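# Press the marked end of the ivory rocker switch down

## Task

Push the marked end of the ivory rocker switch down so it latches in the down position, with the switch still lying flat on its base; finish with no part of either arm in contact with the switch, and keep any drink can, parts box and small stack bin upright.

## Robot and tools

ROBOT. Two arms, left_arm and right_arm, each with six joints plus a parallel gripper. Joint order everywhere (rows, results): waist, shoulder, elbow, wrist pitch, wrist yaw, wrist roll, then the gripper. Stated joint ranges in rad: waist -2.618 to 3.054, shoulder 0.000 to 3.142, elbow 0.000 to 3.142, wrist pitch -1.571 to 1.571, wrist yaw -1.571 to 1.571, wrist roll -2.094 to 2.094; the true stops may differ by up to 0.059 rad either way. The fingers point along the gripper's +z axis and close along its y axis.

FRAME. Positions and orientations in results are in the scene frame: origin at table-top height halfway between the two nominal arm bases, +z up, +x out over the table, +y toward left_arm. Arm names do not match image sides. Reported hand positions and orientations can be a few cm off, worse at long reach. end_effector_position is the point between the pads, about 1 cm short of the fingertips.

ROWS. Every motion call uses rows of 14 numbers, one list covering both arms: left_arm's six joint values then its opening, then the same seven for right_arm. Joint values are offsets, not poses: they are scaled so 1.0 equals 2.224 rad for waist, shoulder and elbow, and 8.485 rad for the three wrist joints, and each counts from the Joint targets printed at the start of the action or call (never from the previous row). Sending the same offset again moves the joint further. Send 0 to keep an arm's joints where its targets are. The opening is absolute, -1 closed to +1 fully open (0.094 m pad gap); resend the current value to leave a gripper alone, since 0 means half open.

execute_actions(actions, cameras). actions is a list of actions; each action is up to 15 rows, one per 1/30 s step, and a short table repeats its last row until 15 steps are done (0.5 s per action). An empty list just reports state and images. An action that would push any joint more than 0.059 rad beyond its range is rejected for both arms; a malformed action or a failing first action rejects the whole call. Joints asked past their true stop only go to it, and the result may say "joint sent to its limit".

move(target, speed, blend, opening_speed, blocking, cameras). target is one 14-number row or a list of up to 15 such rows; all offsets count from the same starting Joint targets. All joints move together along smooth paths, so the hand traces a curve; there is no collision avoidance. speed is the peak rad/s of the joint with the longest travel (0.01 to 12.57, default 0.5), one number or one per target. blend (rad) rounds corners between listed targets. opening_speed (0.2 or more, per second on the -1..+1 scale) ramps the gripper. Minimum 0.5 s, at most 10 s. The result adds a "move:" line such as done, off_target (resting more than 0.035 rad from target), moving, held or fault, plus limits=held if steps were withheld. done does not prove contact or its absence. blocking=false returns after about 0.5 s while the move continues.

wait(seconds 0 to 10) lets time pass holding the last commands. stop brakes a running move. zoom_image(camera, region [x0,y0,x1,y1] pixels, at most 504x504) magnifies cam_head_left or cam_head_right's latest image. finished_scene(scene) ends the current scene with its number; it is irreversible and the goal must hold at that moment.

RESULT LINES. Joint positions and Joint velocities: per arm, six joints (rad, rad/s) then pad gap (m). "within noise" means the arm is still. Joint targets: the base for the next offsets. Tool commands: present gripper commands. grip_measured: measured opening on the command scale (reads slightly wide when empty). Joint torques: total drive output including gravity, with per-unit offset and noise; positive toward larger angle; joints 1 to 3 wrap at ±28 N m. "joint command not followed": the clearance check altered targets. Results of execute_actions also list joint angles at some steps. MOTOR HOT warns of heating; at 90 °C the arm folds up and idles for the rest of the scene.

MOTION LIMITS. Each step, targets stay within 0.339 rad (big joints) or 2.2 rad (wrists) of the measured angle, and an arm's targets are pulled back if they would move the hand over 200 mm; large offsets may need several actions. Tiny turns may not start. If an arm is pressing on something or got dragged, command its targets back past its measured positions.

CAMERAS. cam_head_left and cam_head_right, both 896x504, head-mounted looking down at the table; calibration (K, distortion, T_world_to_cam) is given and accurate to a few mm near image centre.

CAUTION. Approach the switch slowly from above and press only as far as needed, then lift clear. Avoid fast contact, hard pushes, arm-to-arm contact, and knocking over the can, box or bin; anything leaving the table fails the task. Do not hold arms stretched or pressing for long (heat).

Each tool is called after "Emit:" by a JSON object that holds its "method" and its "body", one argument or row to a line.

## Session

Emit:
{"method": "move", "body": {
  "target": [0.27, -0.27, 0, 0, 0, 0, -1, -0.2, -0.27, 0, 0, 0, 0, -1],
  "speed": 2.0
}}

Scene clock: 1.07 s.
left_arm: end_effector_position=(+0.3263, +0.4440, +0.3314) grip_measured=-0.995 end_effector_quat_wxyz=(+0.779, -0.118, +0.590, +0.177) | right_arm: end_effector_position=(+0.3061, -0.4163, +0.2970) grip_measured=-0.997 end_effector_quat_wxyz=(+0.758, +0.142, +0.611, -0.177)
Joint positions: left_arm=[0.66 0.91 0.411 0.786 0.213 -0.036 0] | right_arm=[-0.557 0.967 0.353 0.83 -0.126 0.026 0]
Joint velocities: within noise
Joint torques (N m): left_arm=[0.36 -1.54 9.14 1.98 -0.01 -0.02] | right_arm=[-0.44 -1.58 8.1 2 -0.08 -0.03]
Heat: left arm: 25 °C; right arm: 29 °C.
Joint targets: left_arm=[0.665 0.904 0.421 0.784 0.216 -0.036] | right_arm=[-0.562 0.959 0.360 0.835 -0.133 0.026]
move: done

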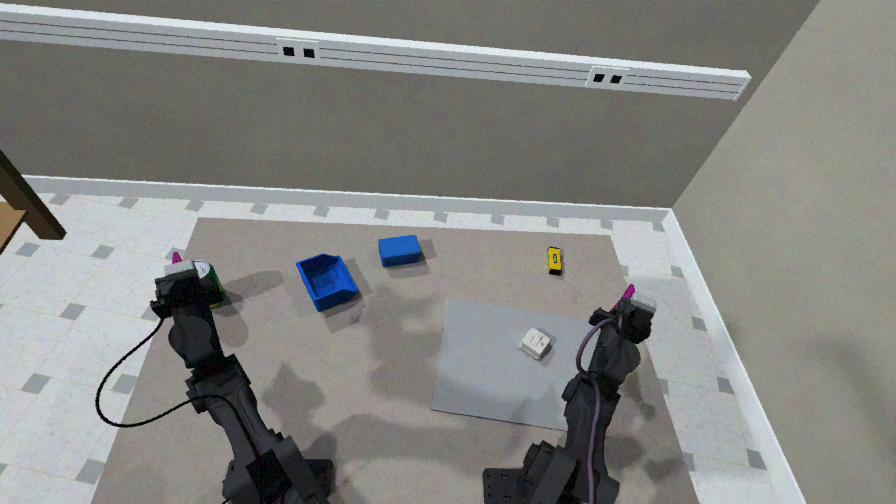

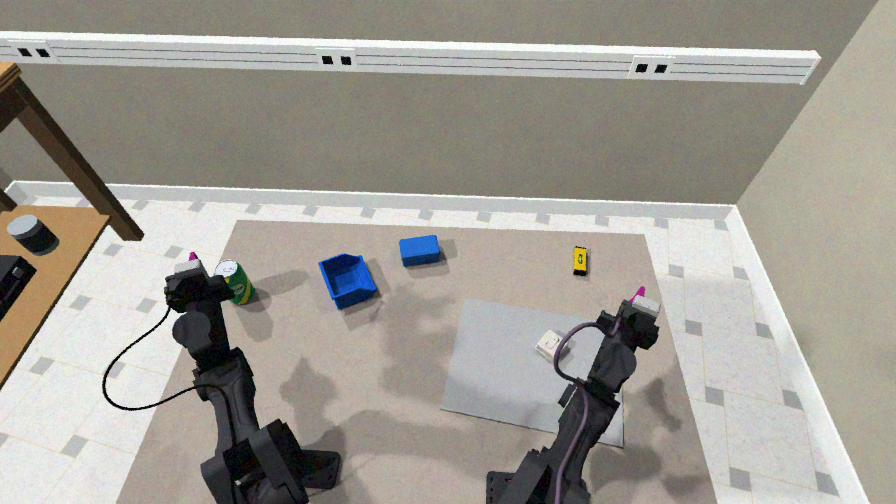

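Emit:
{"method": "zoom_image", "body": {
  "camera": "cam_head_left",
  "region": [495, 315, 575, 375]
}}

Emit:
{"method": "zoom_image", "body": {
  "camera": "cam_head_right",
  "region": [510, 315, 590, 375]
}}

Scaled by 6.300 from the camera's 896x504 image, which has a finer 1280x720 frame.

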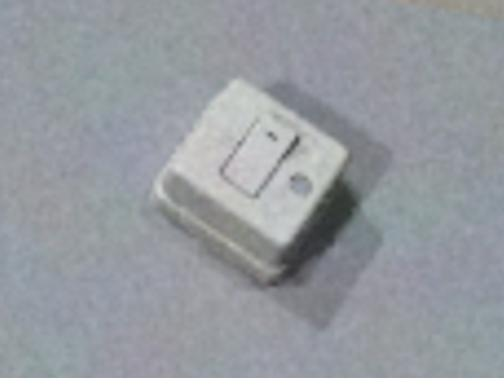

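Scaled by 6.300 from the camera's 896x504 image, which has a finer 1280x720 frame.

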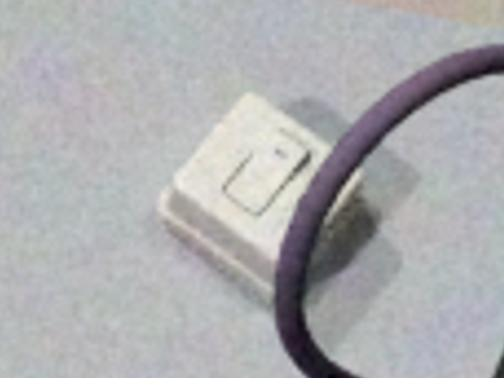

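Emit:
{"method": "move", "body": {
  "target": [
    [0, 0, 0, 0, 0, 0, -1, 0.1812, 0.3799, 0.5481, -0.2570, 0.0157, -0.0031, -1],
    [0, 0, 0, 0, 0, 0, -1, 0.1812, 0.4047, 0.4303, -0.2212, 0.0157, -0.0031, -1]
  ],
  "speed": [2.0, 0.8],
  "blend": [0.1, 0]
}}

Emit:
{"method": "zoom_image", "body": {
  "camera": "cam_head_left",
  "region": [495, 315, 575, 375]
}}

Emit:
{"method": "zoom_image", "body": {
  "camera": "cam_head_right",
  "region": [510, 315, 590, 375]
}}

Scene clock: 7.50 s.
left_arm: end_effector_position=(+0.3264, +0.4440, +0.3310) grip_measured=-0.995 end_effector_quat_wxyz=(+0.779, -0.118, +0.591, +0.176) | right_arm: end_effector_position=(+0.3321, -0.3050, +0.0532) grip_measured=-0.997 end_effector_quat_wxyz=(-0.004, +0.098, +0.995, +0.006)
Joint positions: left_arm=[0.66 0.91 0.411 0.784 0.213 -0.036 0] | right_arm=[-0.163 1.853 1.329 -1.057 -0.011 0.004 0]
Joint velocities: within noise
Joint torques (N m): left_arm=[0.39 -1.54 9.03 1.98 -0.01 -0.03] | right_arm=[0.39 -6.9 5.29 0.48 0.12 -0.06]
Heat: left arm: 26 °C; right arm: 30 °C.
Joint targets: left_arm=[0.665 0.904 0.421 0.784 0.216 -0.036] | right_arm=[-0.159 1.860 1.317 -1.042 0.000 -0.001]
move: done

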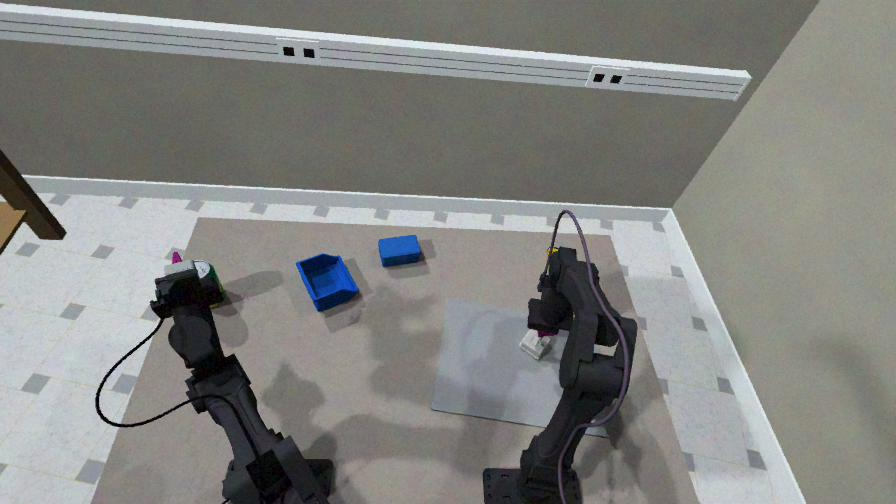

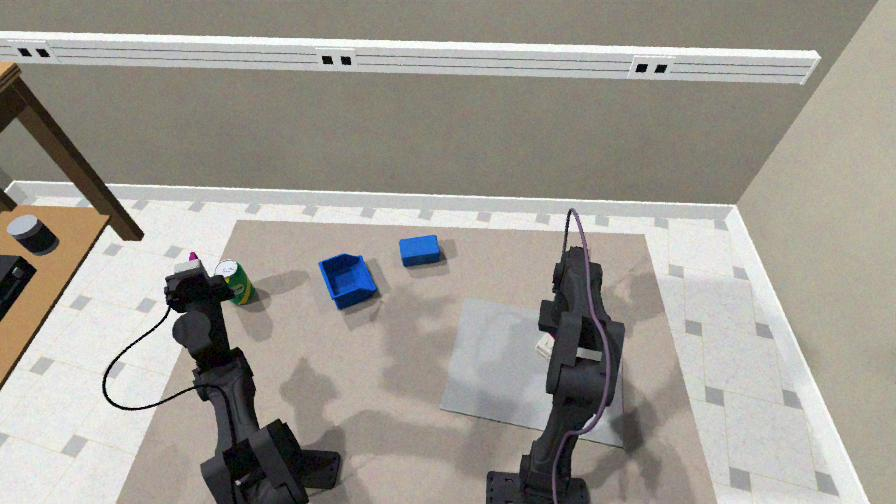

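Scaled by 6.300 from the camera's 896x504 image, which has a finer 1280x720 frame.

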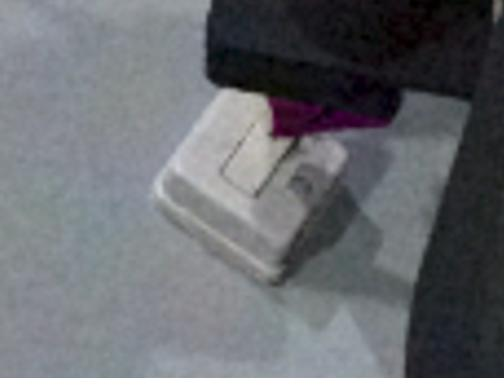

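Scaled by 6.300 from the camera's 896x504 image, which has a finer 1280x720 frame.

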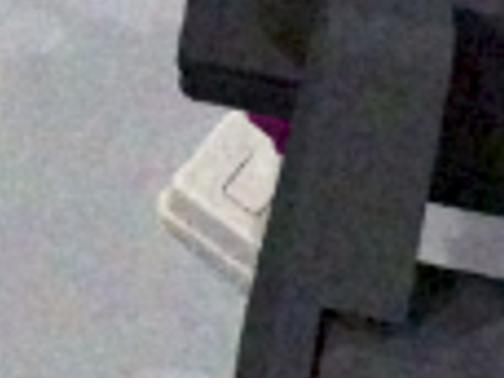

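Emit:
{"method": "move", "body": {
  "target": [0, 0, 0, 0, 0, 0, -1, -0.0070, 0.0295, -0.0562, 0.0224, 0, 0, -1],
  "speed": 0.3,
  "cameras": []
}}

Emit:
{"method": "move", "body": {
  "target": [0, 0, 0, 0, 0, 0, -1, 0, -0.0500, 0.1000, -0.0400, 0, 0, -1],
  "speed": 0.8
}}

Emit:
{"method": "zoom_image", "body": {
  "camera": "cam_head_left",
  "region": [495, 315, 575, 375]
}}

Scene clock: 13.73 s.
left_arm: end_effector_position=(+0.3264, +0.4440, +0.3310) grip_measured=-0.995 end_effector_quat_wxyz=(+0.779, -0.118, +0.591, +0.176) | right_arm: end_effector_position=(+0.3339, -0.3064, +0.0346) grip_measured=-0.997 end_effector_quat_wxyz=(+0.010, +0.099, +0.995, +0.004)
Joint positions: left_arm=[0.66 0.91 0.411 0.784 0.213 -0.036 0] | right_arm=[-0.166 1.857 1.257 -0.952 -0.01 0.004 0]
Joint velocities: within noise
Joint torques (N m): left_arm=[0.44 -1.59 9.07 1.99 0.03 -0.02] | right_arm=[-0.88 -2.63 1.09 1.48 0.11 -0.06]
Heat: left arm: 26 °C; right arm: 30 °C.
Joint targets: left_arm=[0.665 0.904 0.421 0.784 0.216 -0.036] | right_arm=[-0.174 1.926 1.192 -0.852 0.000 -0.001]
move: off_target (right_arm); right_arm: the wrist pitch is farthest, 0.100 rad from its target
No camera images: "cameras" was empty.

Scene clock: 15.00 s.
left_arm: end_effector_position=(+0.3264, +0.4440, +0.3310) grip_measured=-0.995 end_effector_quat_wxyz=(+0.779, -0.118, +0.591, +0.176) | right_arm: end_effector_position=(+0.3190, -0.3047, +0.0696) grip_measured=-0.997 end_effector_quat_wxyz=(-0.034, +0.101, +0.994, +0.008)
Joint positions: left_arm=[0.66 0.91 0.411 0.784 0.213 -0.036 0] | right_arm=[-0.169 1.845 1.384 -1.179 -0.01 0.004 0]
Joint velocities: within noise
Joint torques (N m): left_arm=[0.34 -1.61 9.1 2 0.01 -0.02] | right_arm=[-0.46 -9.65 8.84 0.05 0.11 -0.06]
Heat: left arm: 26 °C; right arm: 30 °C.
Joint targets: left_arm=[0.665 0.904 0.421 0.784 0.216 -0.036] | right_arm=[-0.175 1.814 1.415 -1.191 0.000 -0.001]
move: done

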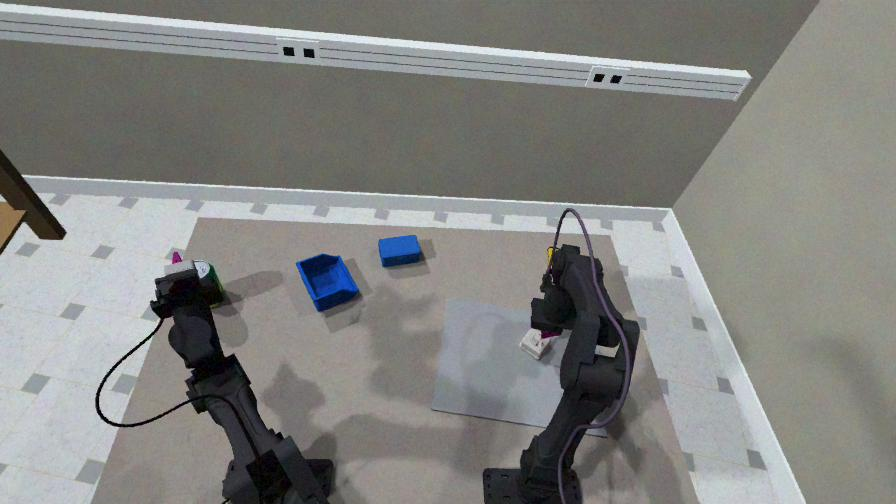

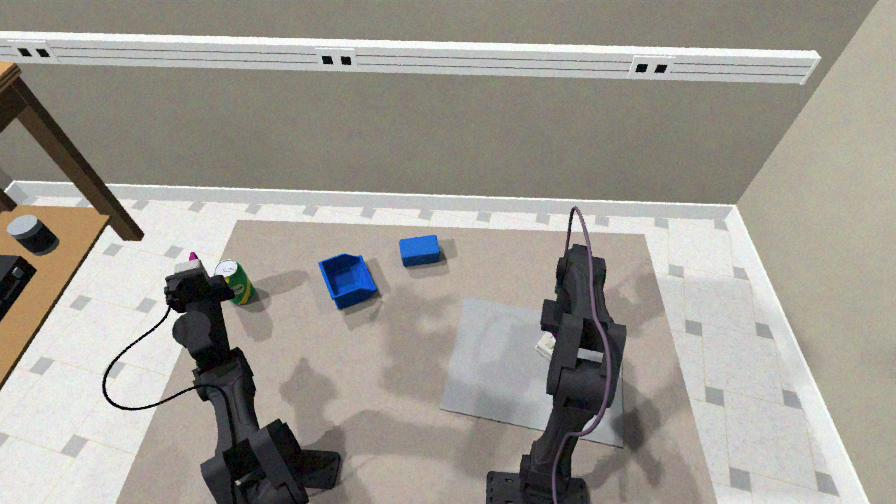

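Scaled by 6.300 from the camera's 896x504 image, which has a finer 1280x720 frame.

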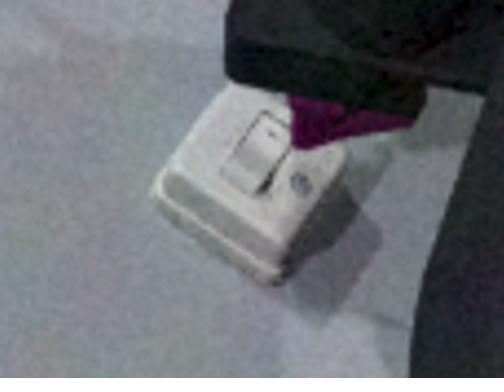

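Emit:
{"method": "finished_scene", "body": {
  "scene": 2
}}

The scene is finished: the task was done.


## Next scene

The same job, from a new start.

Emit:
{"method": "move", "body": {
  "target": [0.27, -0.27, 0, 0, 0, 0, -1, -0.2, -0.27, 0, 0, 0, 0, -1],
  "speed": 2.0
}}

Scene clock: 1.13 s.
left_arm: end_effector_position=(+0.2992, +0.4667, +0.3256) grip_measured=-0.995 end_effector_quat_wxyz=(+0.781, -0.211, +0.538, +0.238) | right_arm: end_effector_position=(+0.2995, -0.4211, +0.3386) grip_measured=-0.997 end_effector_quat_wxyz=(+0.796, +0.194, +0.528, -0.220)
Joint positions: left_arm=[0.61 0.899 0.327 0.911 -0.073 -0.052 0] | right_arm=[-0.441 1.012 0.385 1.006 0.14 0.026 0]
Joint velocities: within noise
Joint torques (N m): left_arm=[0.42 -1.48 8.77 1.98 0.05 -0.03] | right_arm=[-0.4 -1.58 7.9 1.84 -0.13 -0.02]
Heat: left arm: 24 °C; right arm: 27 °C.
Joint targets: left_arm=[0.616 0.891 0.336 0.909 -0.072 -0.052] | right_arm=[-0.446 1.008 0.393 1.009 0.134 0.026]
move: done

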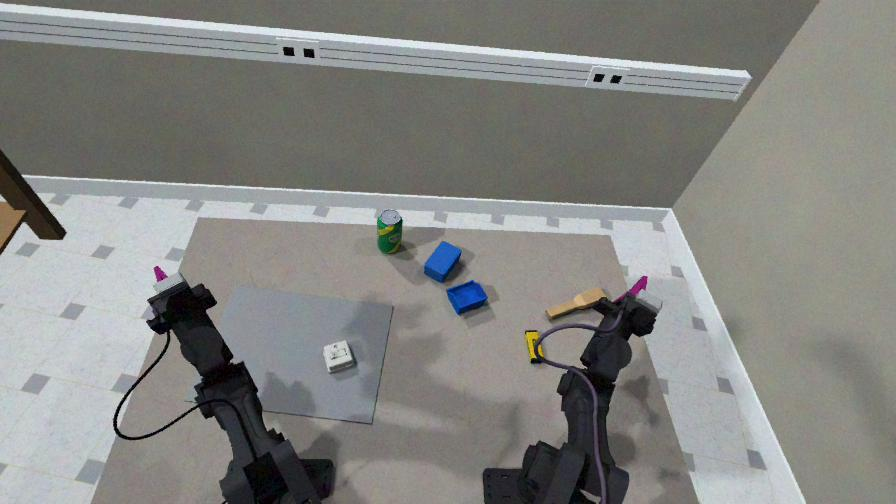

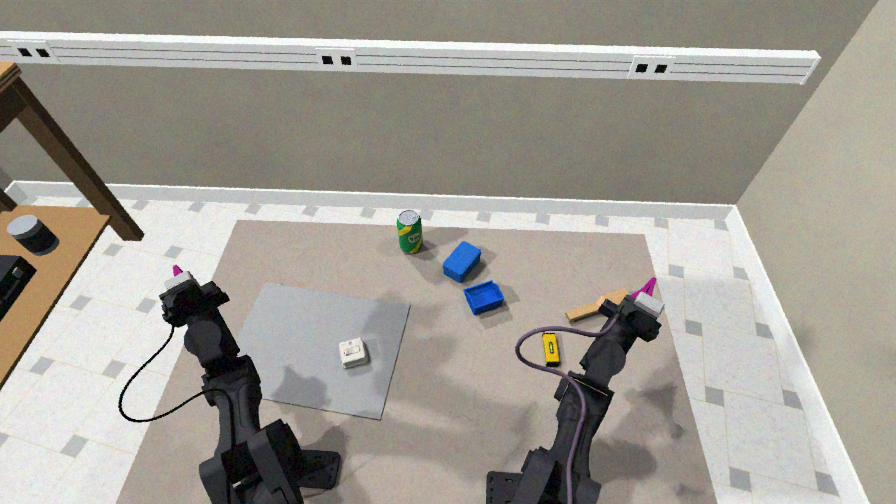

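Emit:
{"method": "zoom_image", "body": {
  "camera": "cam_head_left",
  "region": [300, 325, 380, 385]
}}

Emit:
{"method": "zoom_image", "body": {
  "camera": "cam_head_right",
  "region": [315, 322, 395, 382]
}}

Scaled by 6.300 from the camera's 896x504 image, which has a finer 1280x720 frame.

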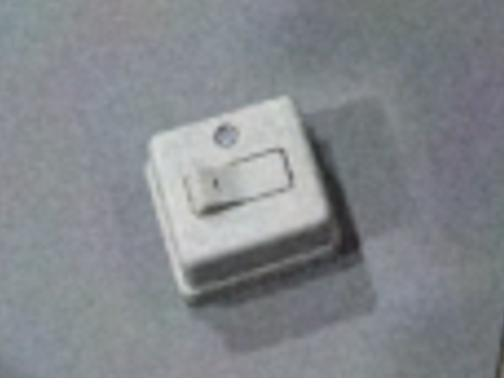

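Scaled by 6.300 from the camera's 896x504 image, which has a finer 1280x720 frame.

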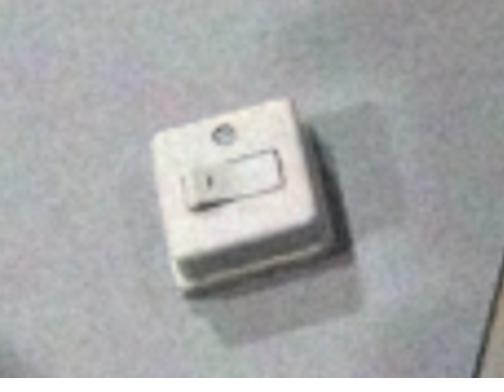

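Emit:
{"method": "move", "body": {
  "target": [
    [-0.4141, 0.2869, 0.4222, -0.2623, 0.0085, 0.0061, -1, 0, 0, 0, 0, 0, 0, -1],
    [-0.4141, 0.3138, 0.3094, -0.2246, 0.0085, 0.0061, -1, 0, 0, 0, 0, 0, 0, -1]
  ],
  "speed": [2.0, 0.8],
  "blend": [0.1, 0]
}}

Emit:
{"method": "zoom_image", "body": {
  "camera": "cam_head_left",
  "region": [300, 325, 380, 385]
}}

Emit:
{"method": "zoom_image", "body": {
  "camera": "cam_head_right",
  "region": [315, 322, 395, 382]
}}

Scene clock: 7.13 s.
left_arm: end_effector_position=(+0.2848, +0.1921, +0.0548) grip_measured=-0.995 end_effector_quat_wxyz=(+0.000, +0.152, +0.988, +0.004) | right_arm: end_effector_position=(+0.2996, -0.4212, +0.3383) grip_measured=-0.997 end_effector_quat_wxyz=(+0.796, +0.194, +0.529, -0.220)
Joint positions: left_arm=[-0.301 1.584 1.023 -1.011 -0.008 -0.012 0] | right_arm=[-0.441 1.012 0.385 1.004 0.14 0.026 0]
Joint velocities: within noise
Joint torques (N m): left_arm=[-0.58 -5.04 6.49 0.69 0.11 0.08] | right_arm=[-0.4 -1.58 7.88 1.81 -0.12 -0.03]
Heat: left arm: 25 °C; right arm: 28 °C.
Joint targets: left_arm=[-0.306 1.589 1.024 -0.996 0.000 -0.001] | right_arm=[-0.446 1.008 0.393 1.009 0.134 0.026]
move: done

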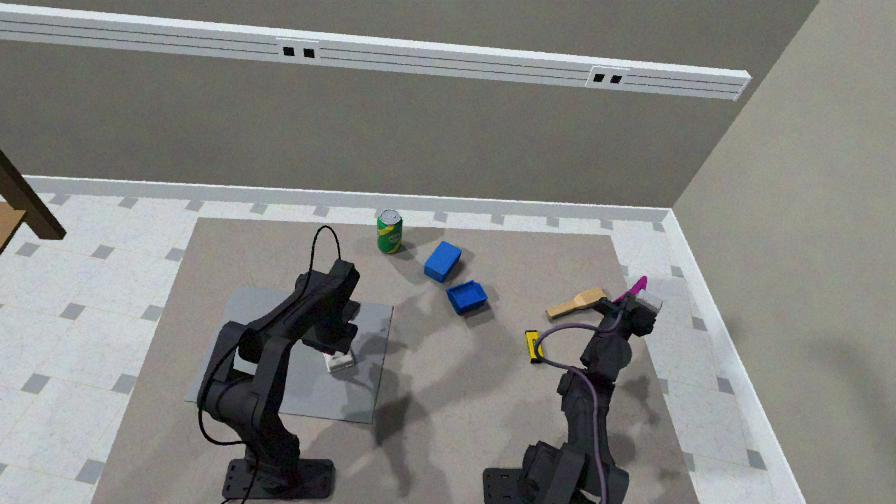

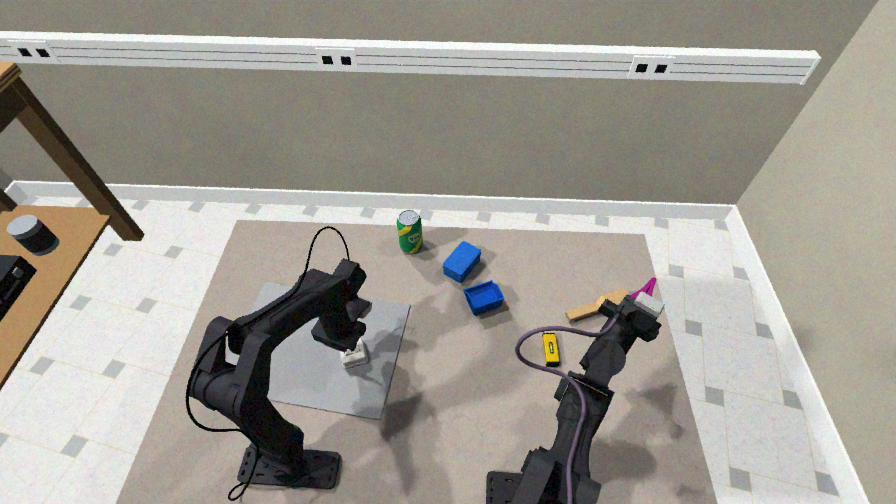

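Scaled by 6.300 from the camera's 896x504 image, which has a finer 1280x720 frame.

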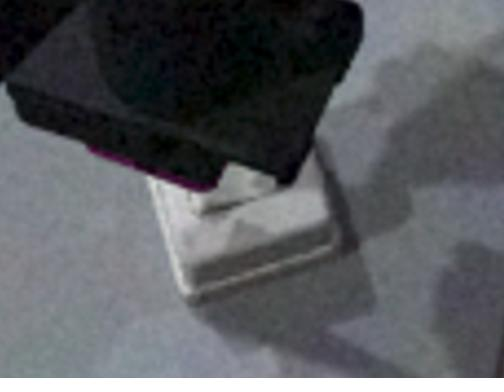

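Scaled by 6.300 from the camera's 896x504 image, which has a finer 1280x720 frame.

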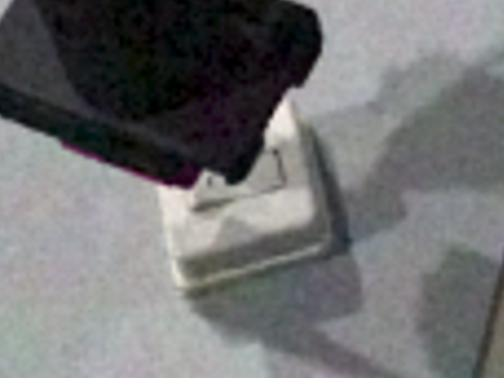

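Emit:
{"method": "move", "body": {
  "target": [0, 0.0360, -0.0600, 0.0250, 0, 0, -1, 0, 0, 0, 0, 0, 0, -1],
  "speed": 0.3,
  "cameras": []
}}

Emit:
{"method": "move", "body": {
  "target": [0, -0.0550, 0.1000, -0.0400, 0, 0, -1, 0, 0, 0, 0, 0, 0, -1],
  "speed": 0.8
}}

Emit:
{"method": "zoom_image", "body": {
  "camera": "cam_head_left",
  "region": [300, 325, 380, 385]
}}

Emit:
{"method": "zoom_image", "body": {
  "camera": "cam_head_right",
  "region": [315, 322, 395, 382]
}}

Scene clock: 9.83 s.
left_arm: end_effector_position=(+0.2837, +0.1924, +0.0335) grip_measured=-0.995 end_effector_quat_wxyz=(+0.003, +0.153, +0.988, +0.003) | right_arm: end_effector_position=(+0.2996, -0.4212, +0.3383) grip_measured=-0.997 end_effector_quat_wxyz=(+0.796, +0.194, +0.529, -0.220)
Joint positions: left_arm=[-0.301 1.604 0.953 -0.915 -0.008 -0.011 0] | right_arm=[-0.441 1.012 0.385 1.004 0.14 0.026 0]
Joint velocities: within noise
Joint torques (N m): left_arm=[-0.51 -0.18 0.53 1.91 0.12 0.1] | right_arm=[-0.4 -1.58 7.88 1.81 -0.13 -0.03]
Heat: left arm: 25 °C; right arm: 28 °C.
Joint targets: left_arm=[-0.306 1.669 0.891 -0.784 0.000 -0.001] | right_arm=[-0.446 1.008 0.393 1.009 0.134 0.026]
move: off_target (left_arm); left_arm: the wrist pitch is farthest, 0.131 rad from its target
No camera images: "cameras" was empty.

Scene clock: 11.10 s.
left_arm: end_effector_position=(+0.2816, +0.1931, +0.0741) grip_measured=-0.995 end_effector_quat_wxyz=(-0.012, +0.153, +0.988, +0.006) | right_arm: end_effector_position=(+0.2997, -0.4212, +0.3383) grip_measured=-0.997 end_effector_quat_wxyz=(+0.796, +0.194, +0.529, -0.220)
Joint positions: left_arm=[-0.301 1.574 1.093 -1.116 -0.008 -0.011 0] | right_arm=[-0.441 1.012 0.385 1.004 0.14 0.026 0]
Joint velocities: within noise
Joint torques (N m): left_arm=[-0.55 -7.65 8.44 0.38 0.09 0.08] | right_arm=[-0.39 -1.59 7.88 1.81 -0.12 -0.02]
Heat: left arm: 25 °C; right arm: 28 °C.
Joint targets: left_arm=[-0.306 1.547 1.113 -1.124 0.000 -0.001] | right_arm=[-0.446 1.008 0.393 1.009 0.134 0.026]
move: done

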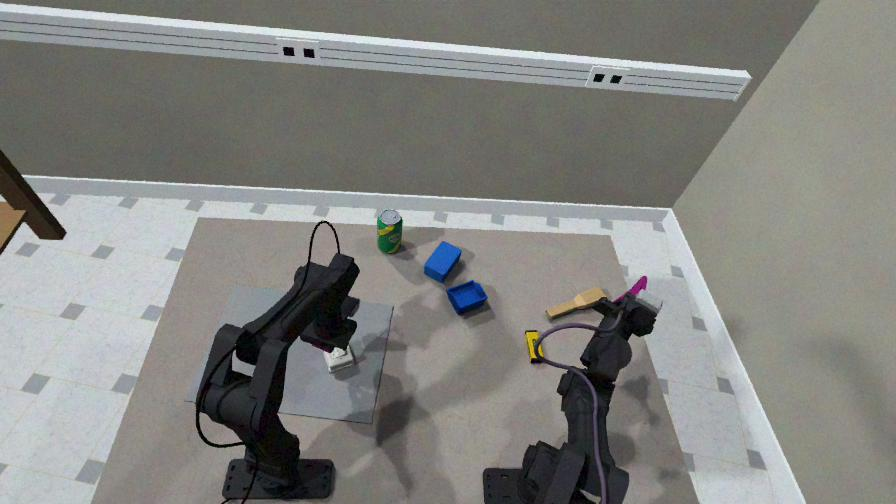

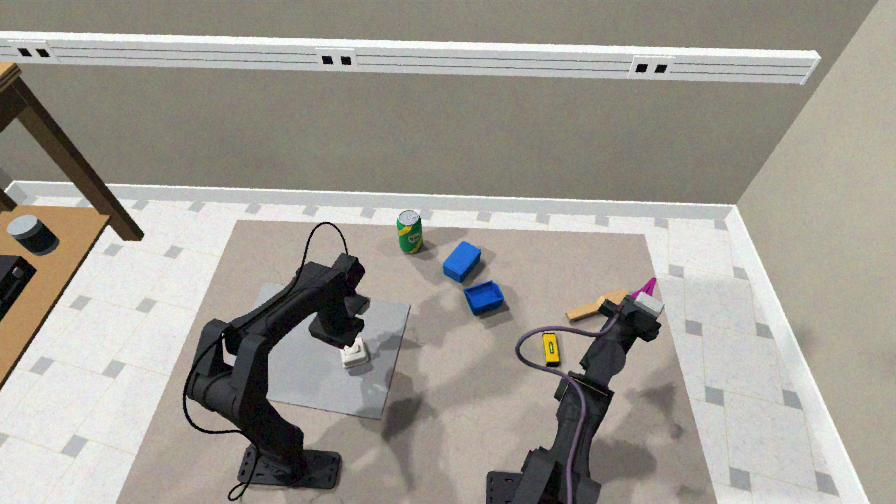

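Scaled by 6.300 from the camera's 896x504 image, which has a finer 1280x720 frame.

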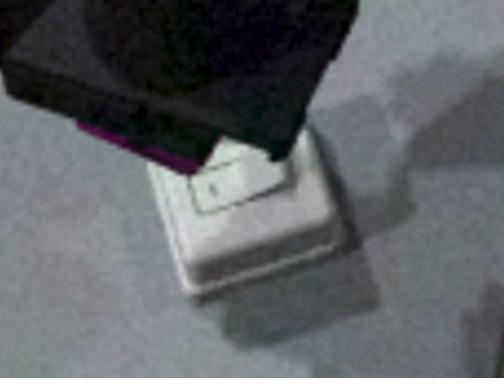

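Scaled by 6.300 from the camera's 896x504 image, which has a finer 1280x720 frame.

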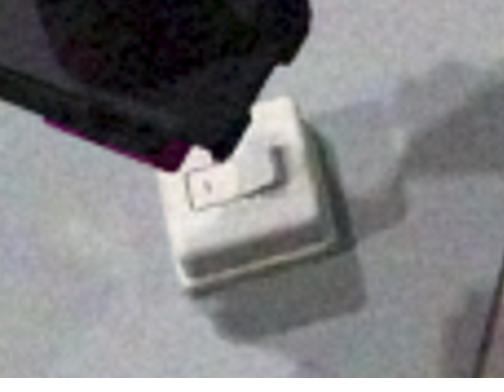

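The camera images show the marked end down and the other end raised, with the gripper clear of the switch.

Emit:
{"method": "finished_scene", "body": {
  "scene": 3
}}

The scene is finished: the task was done.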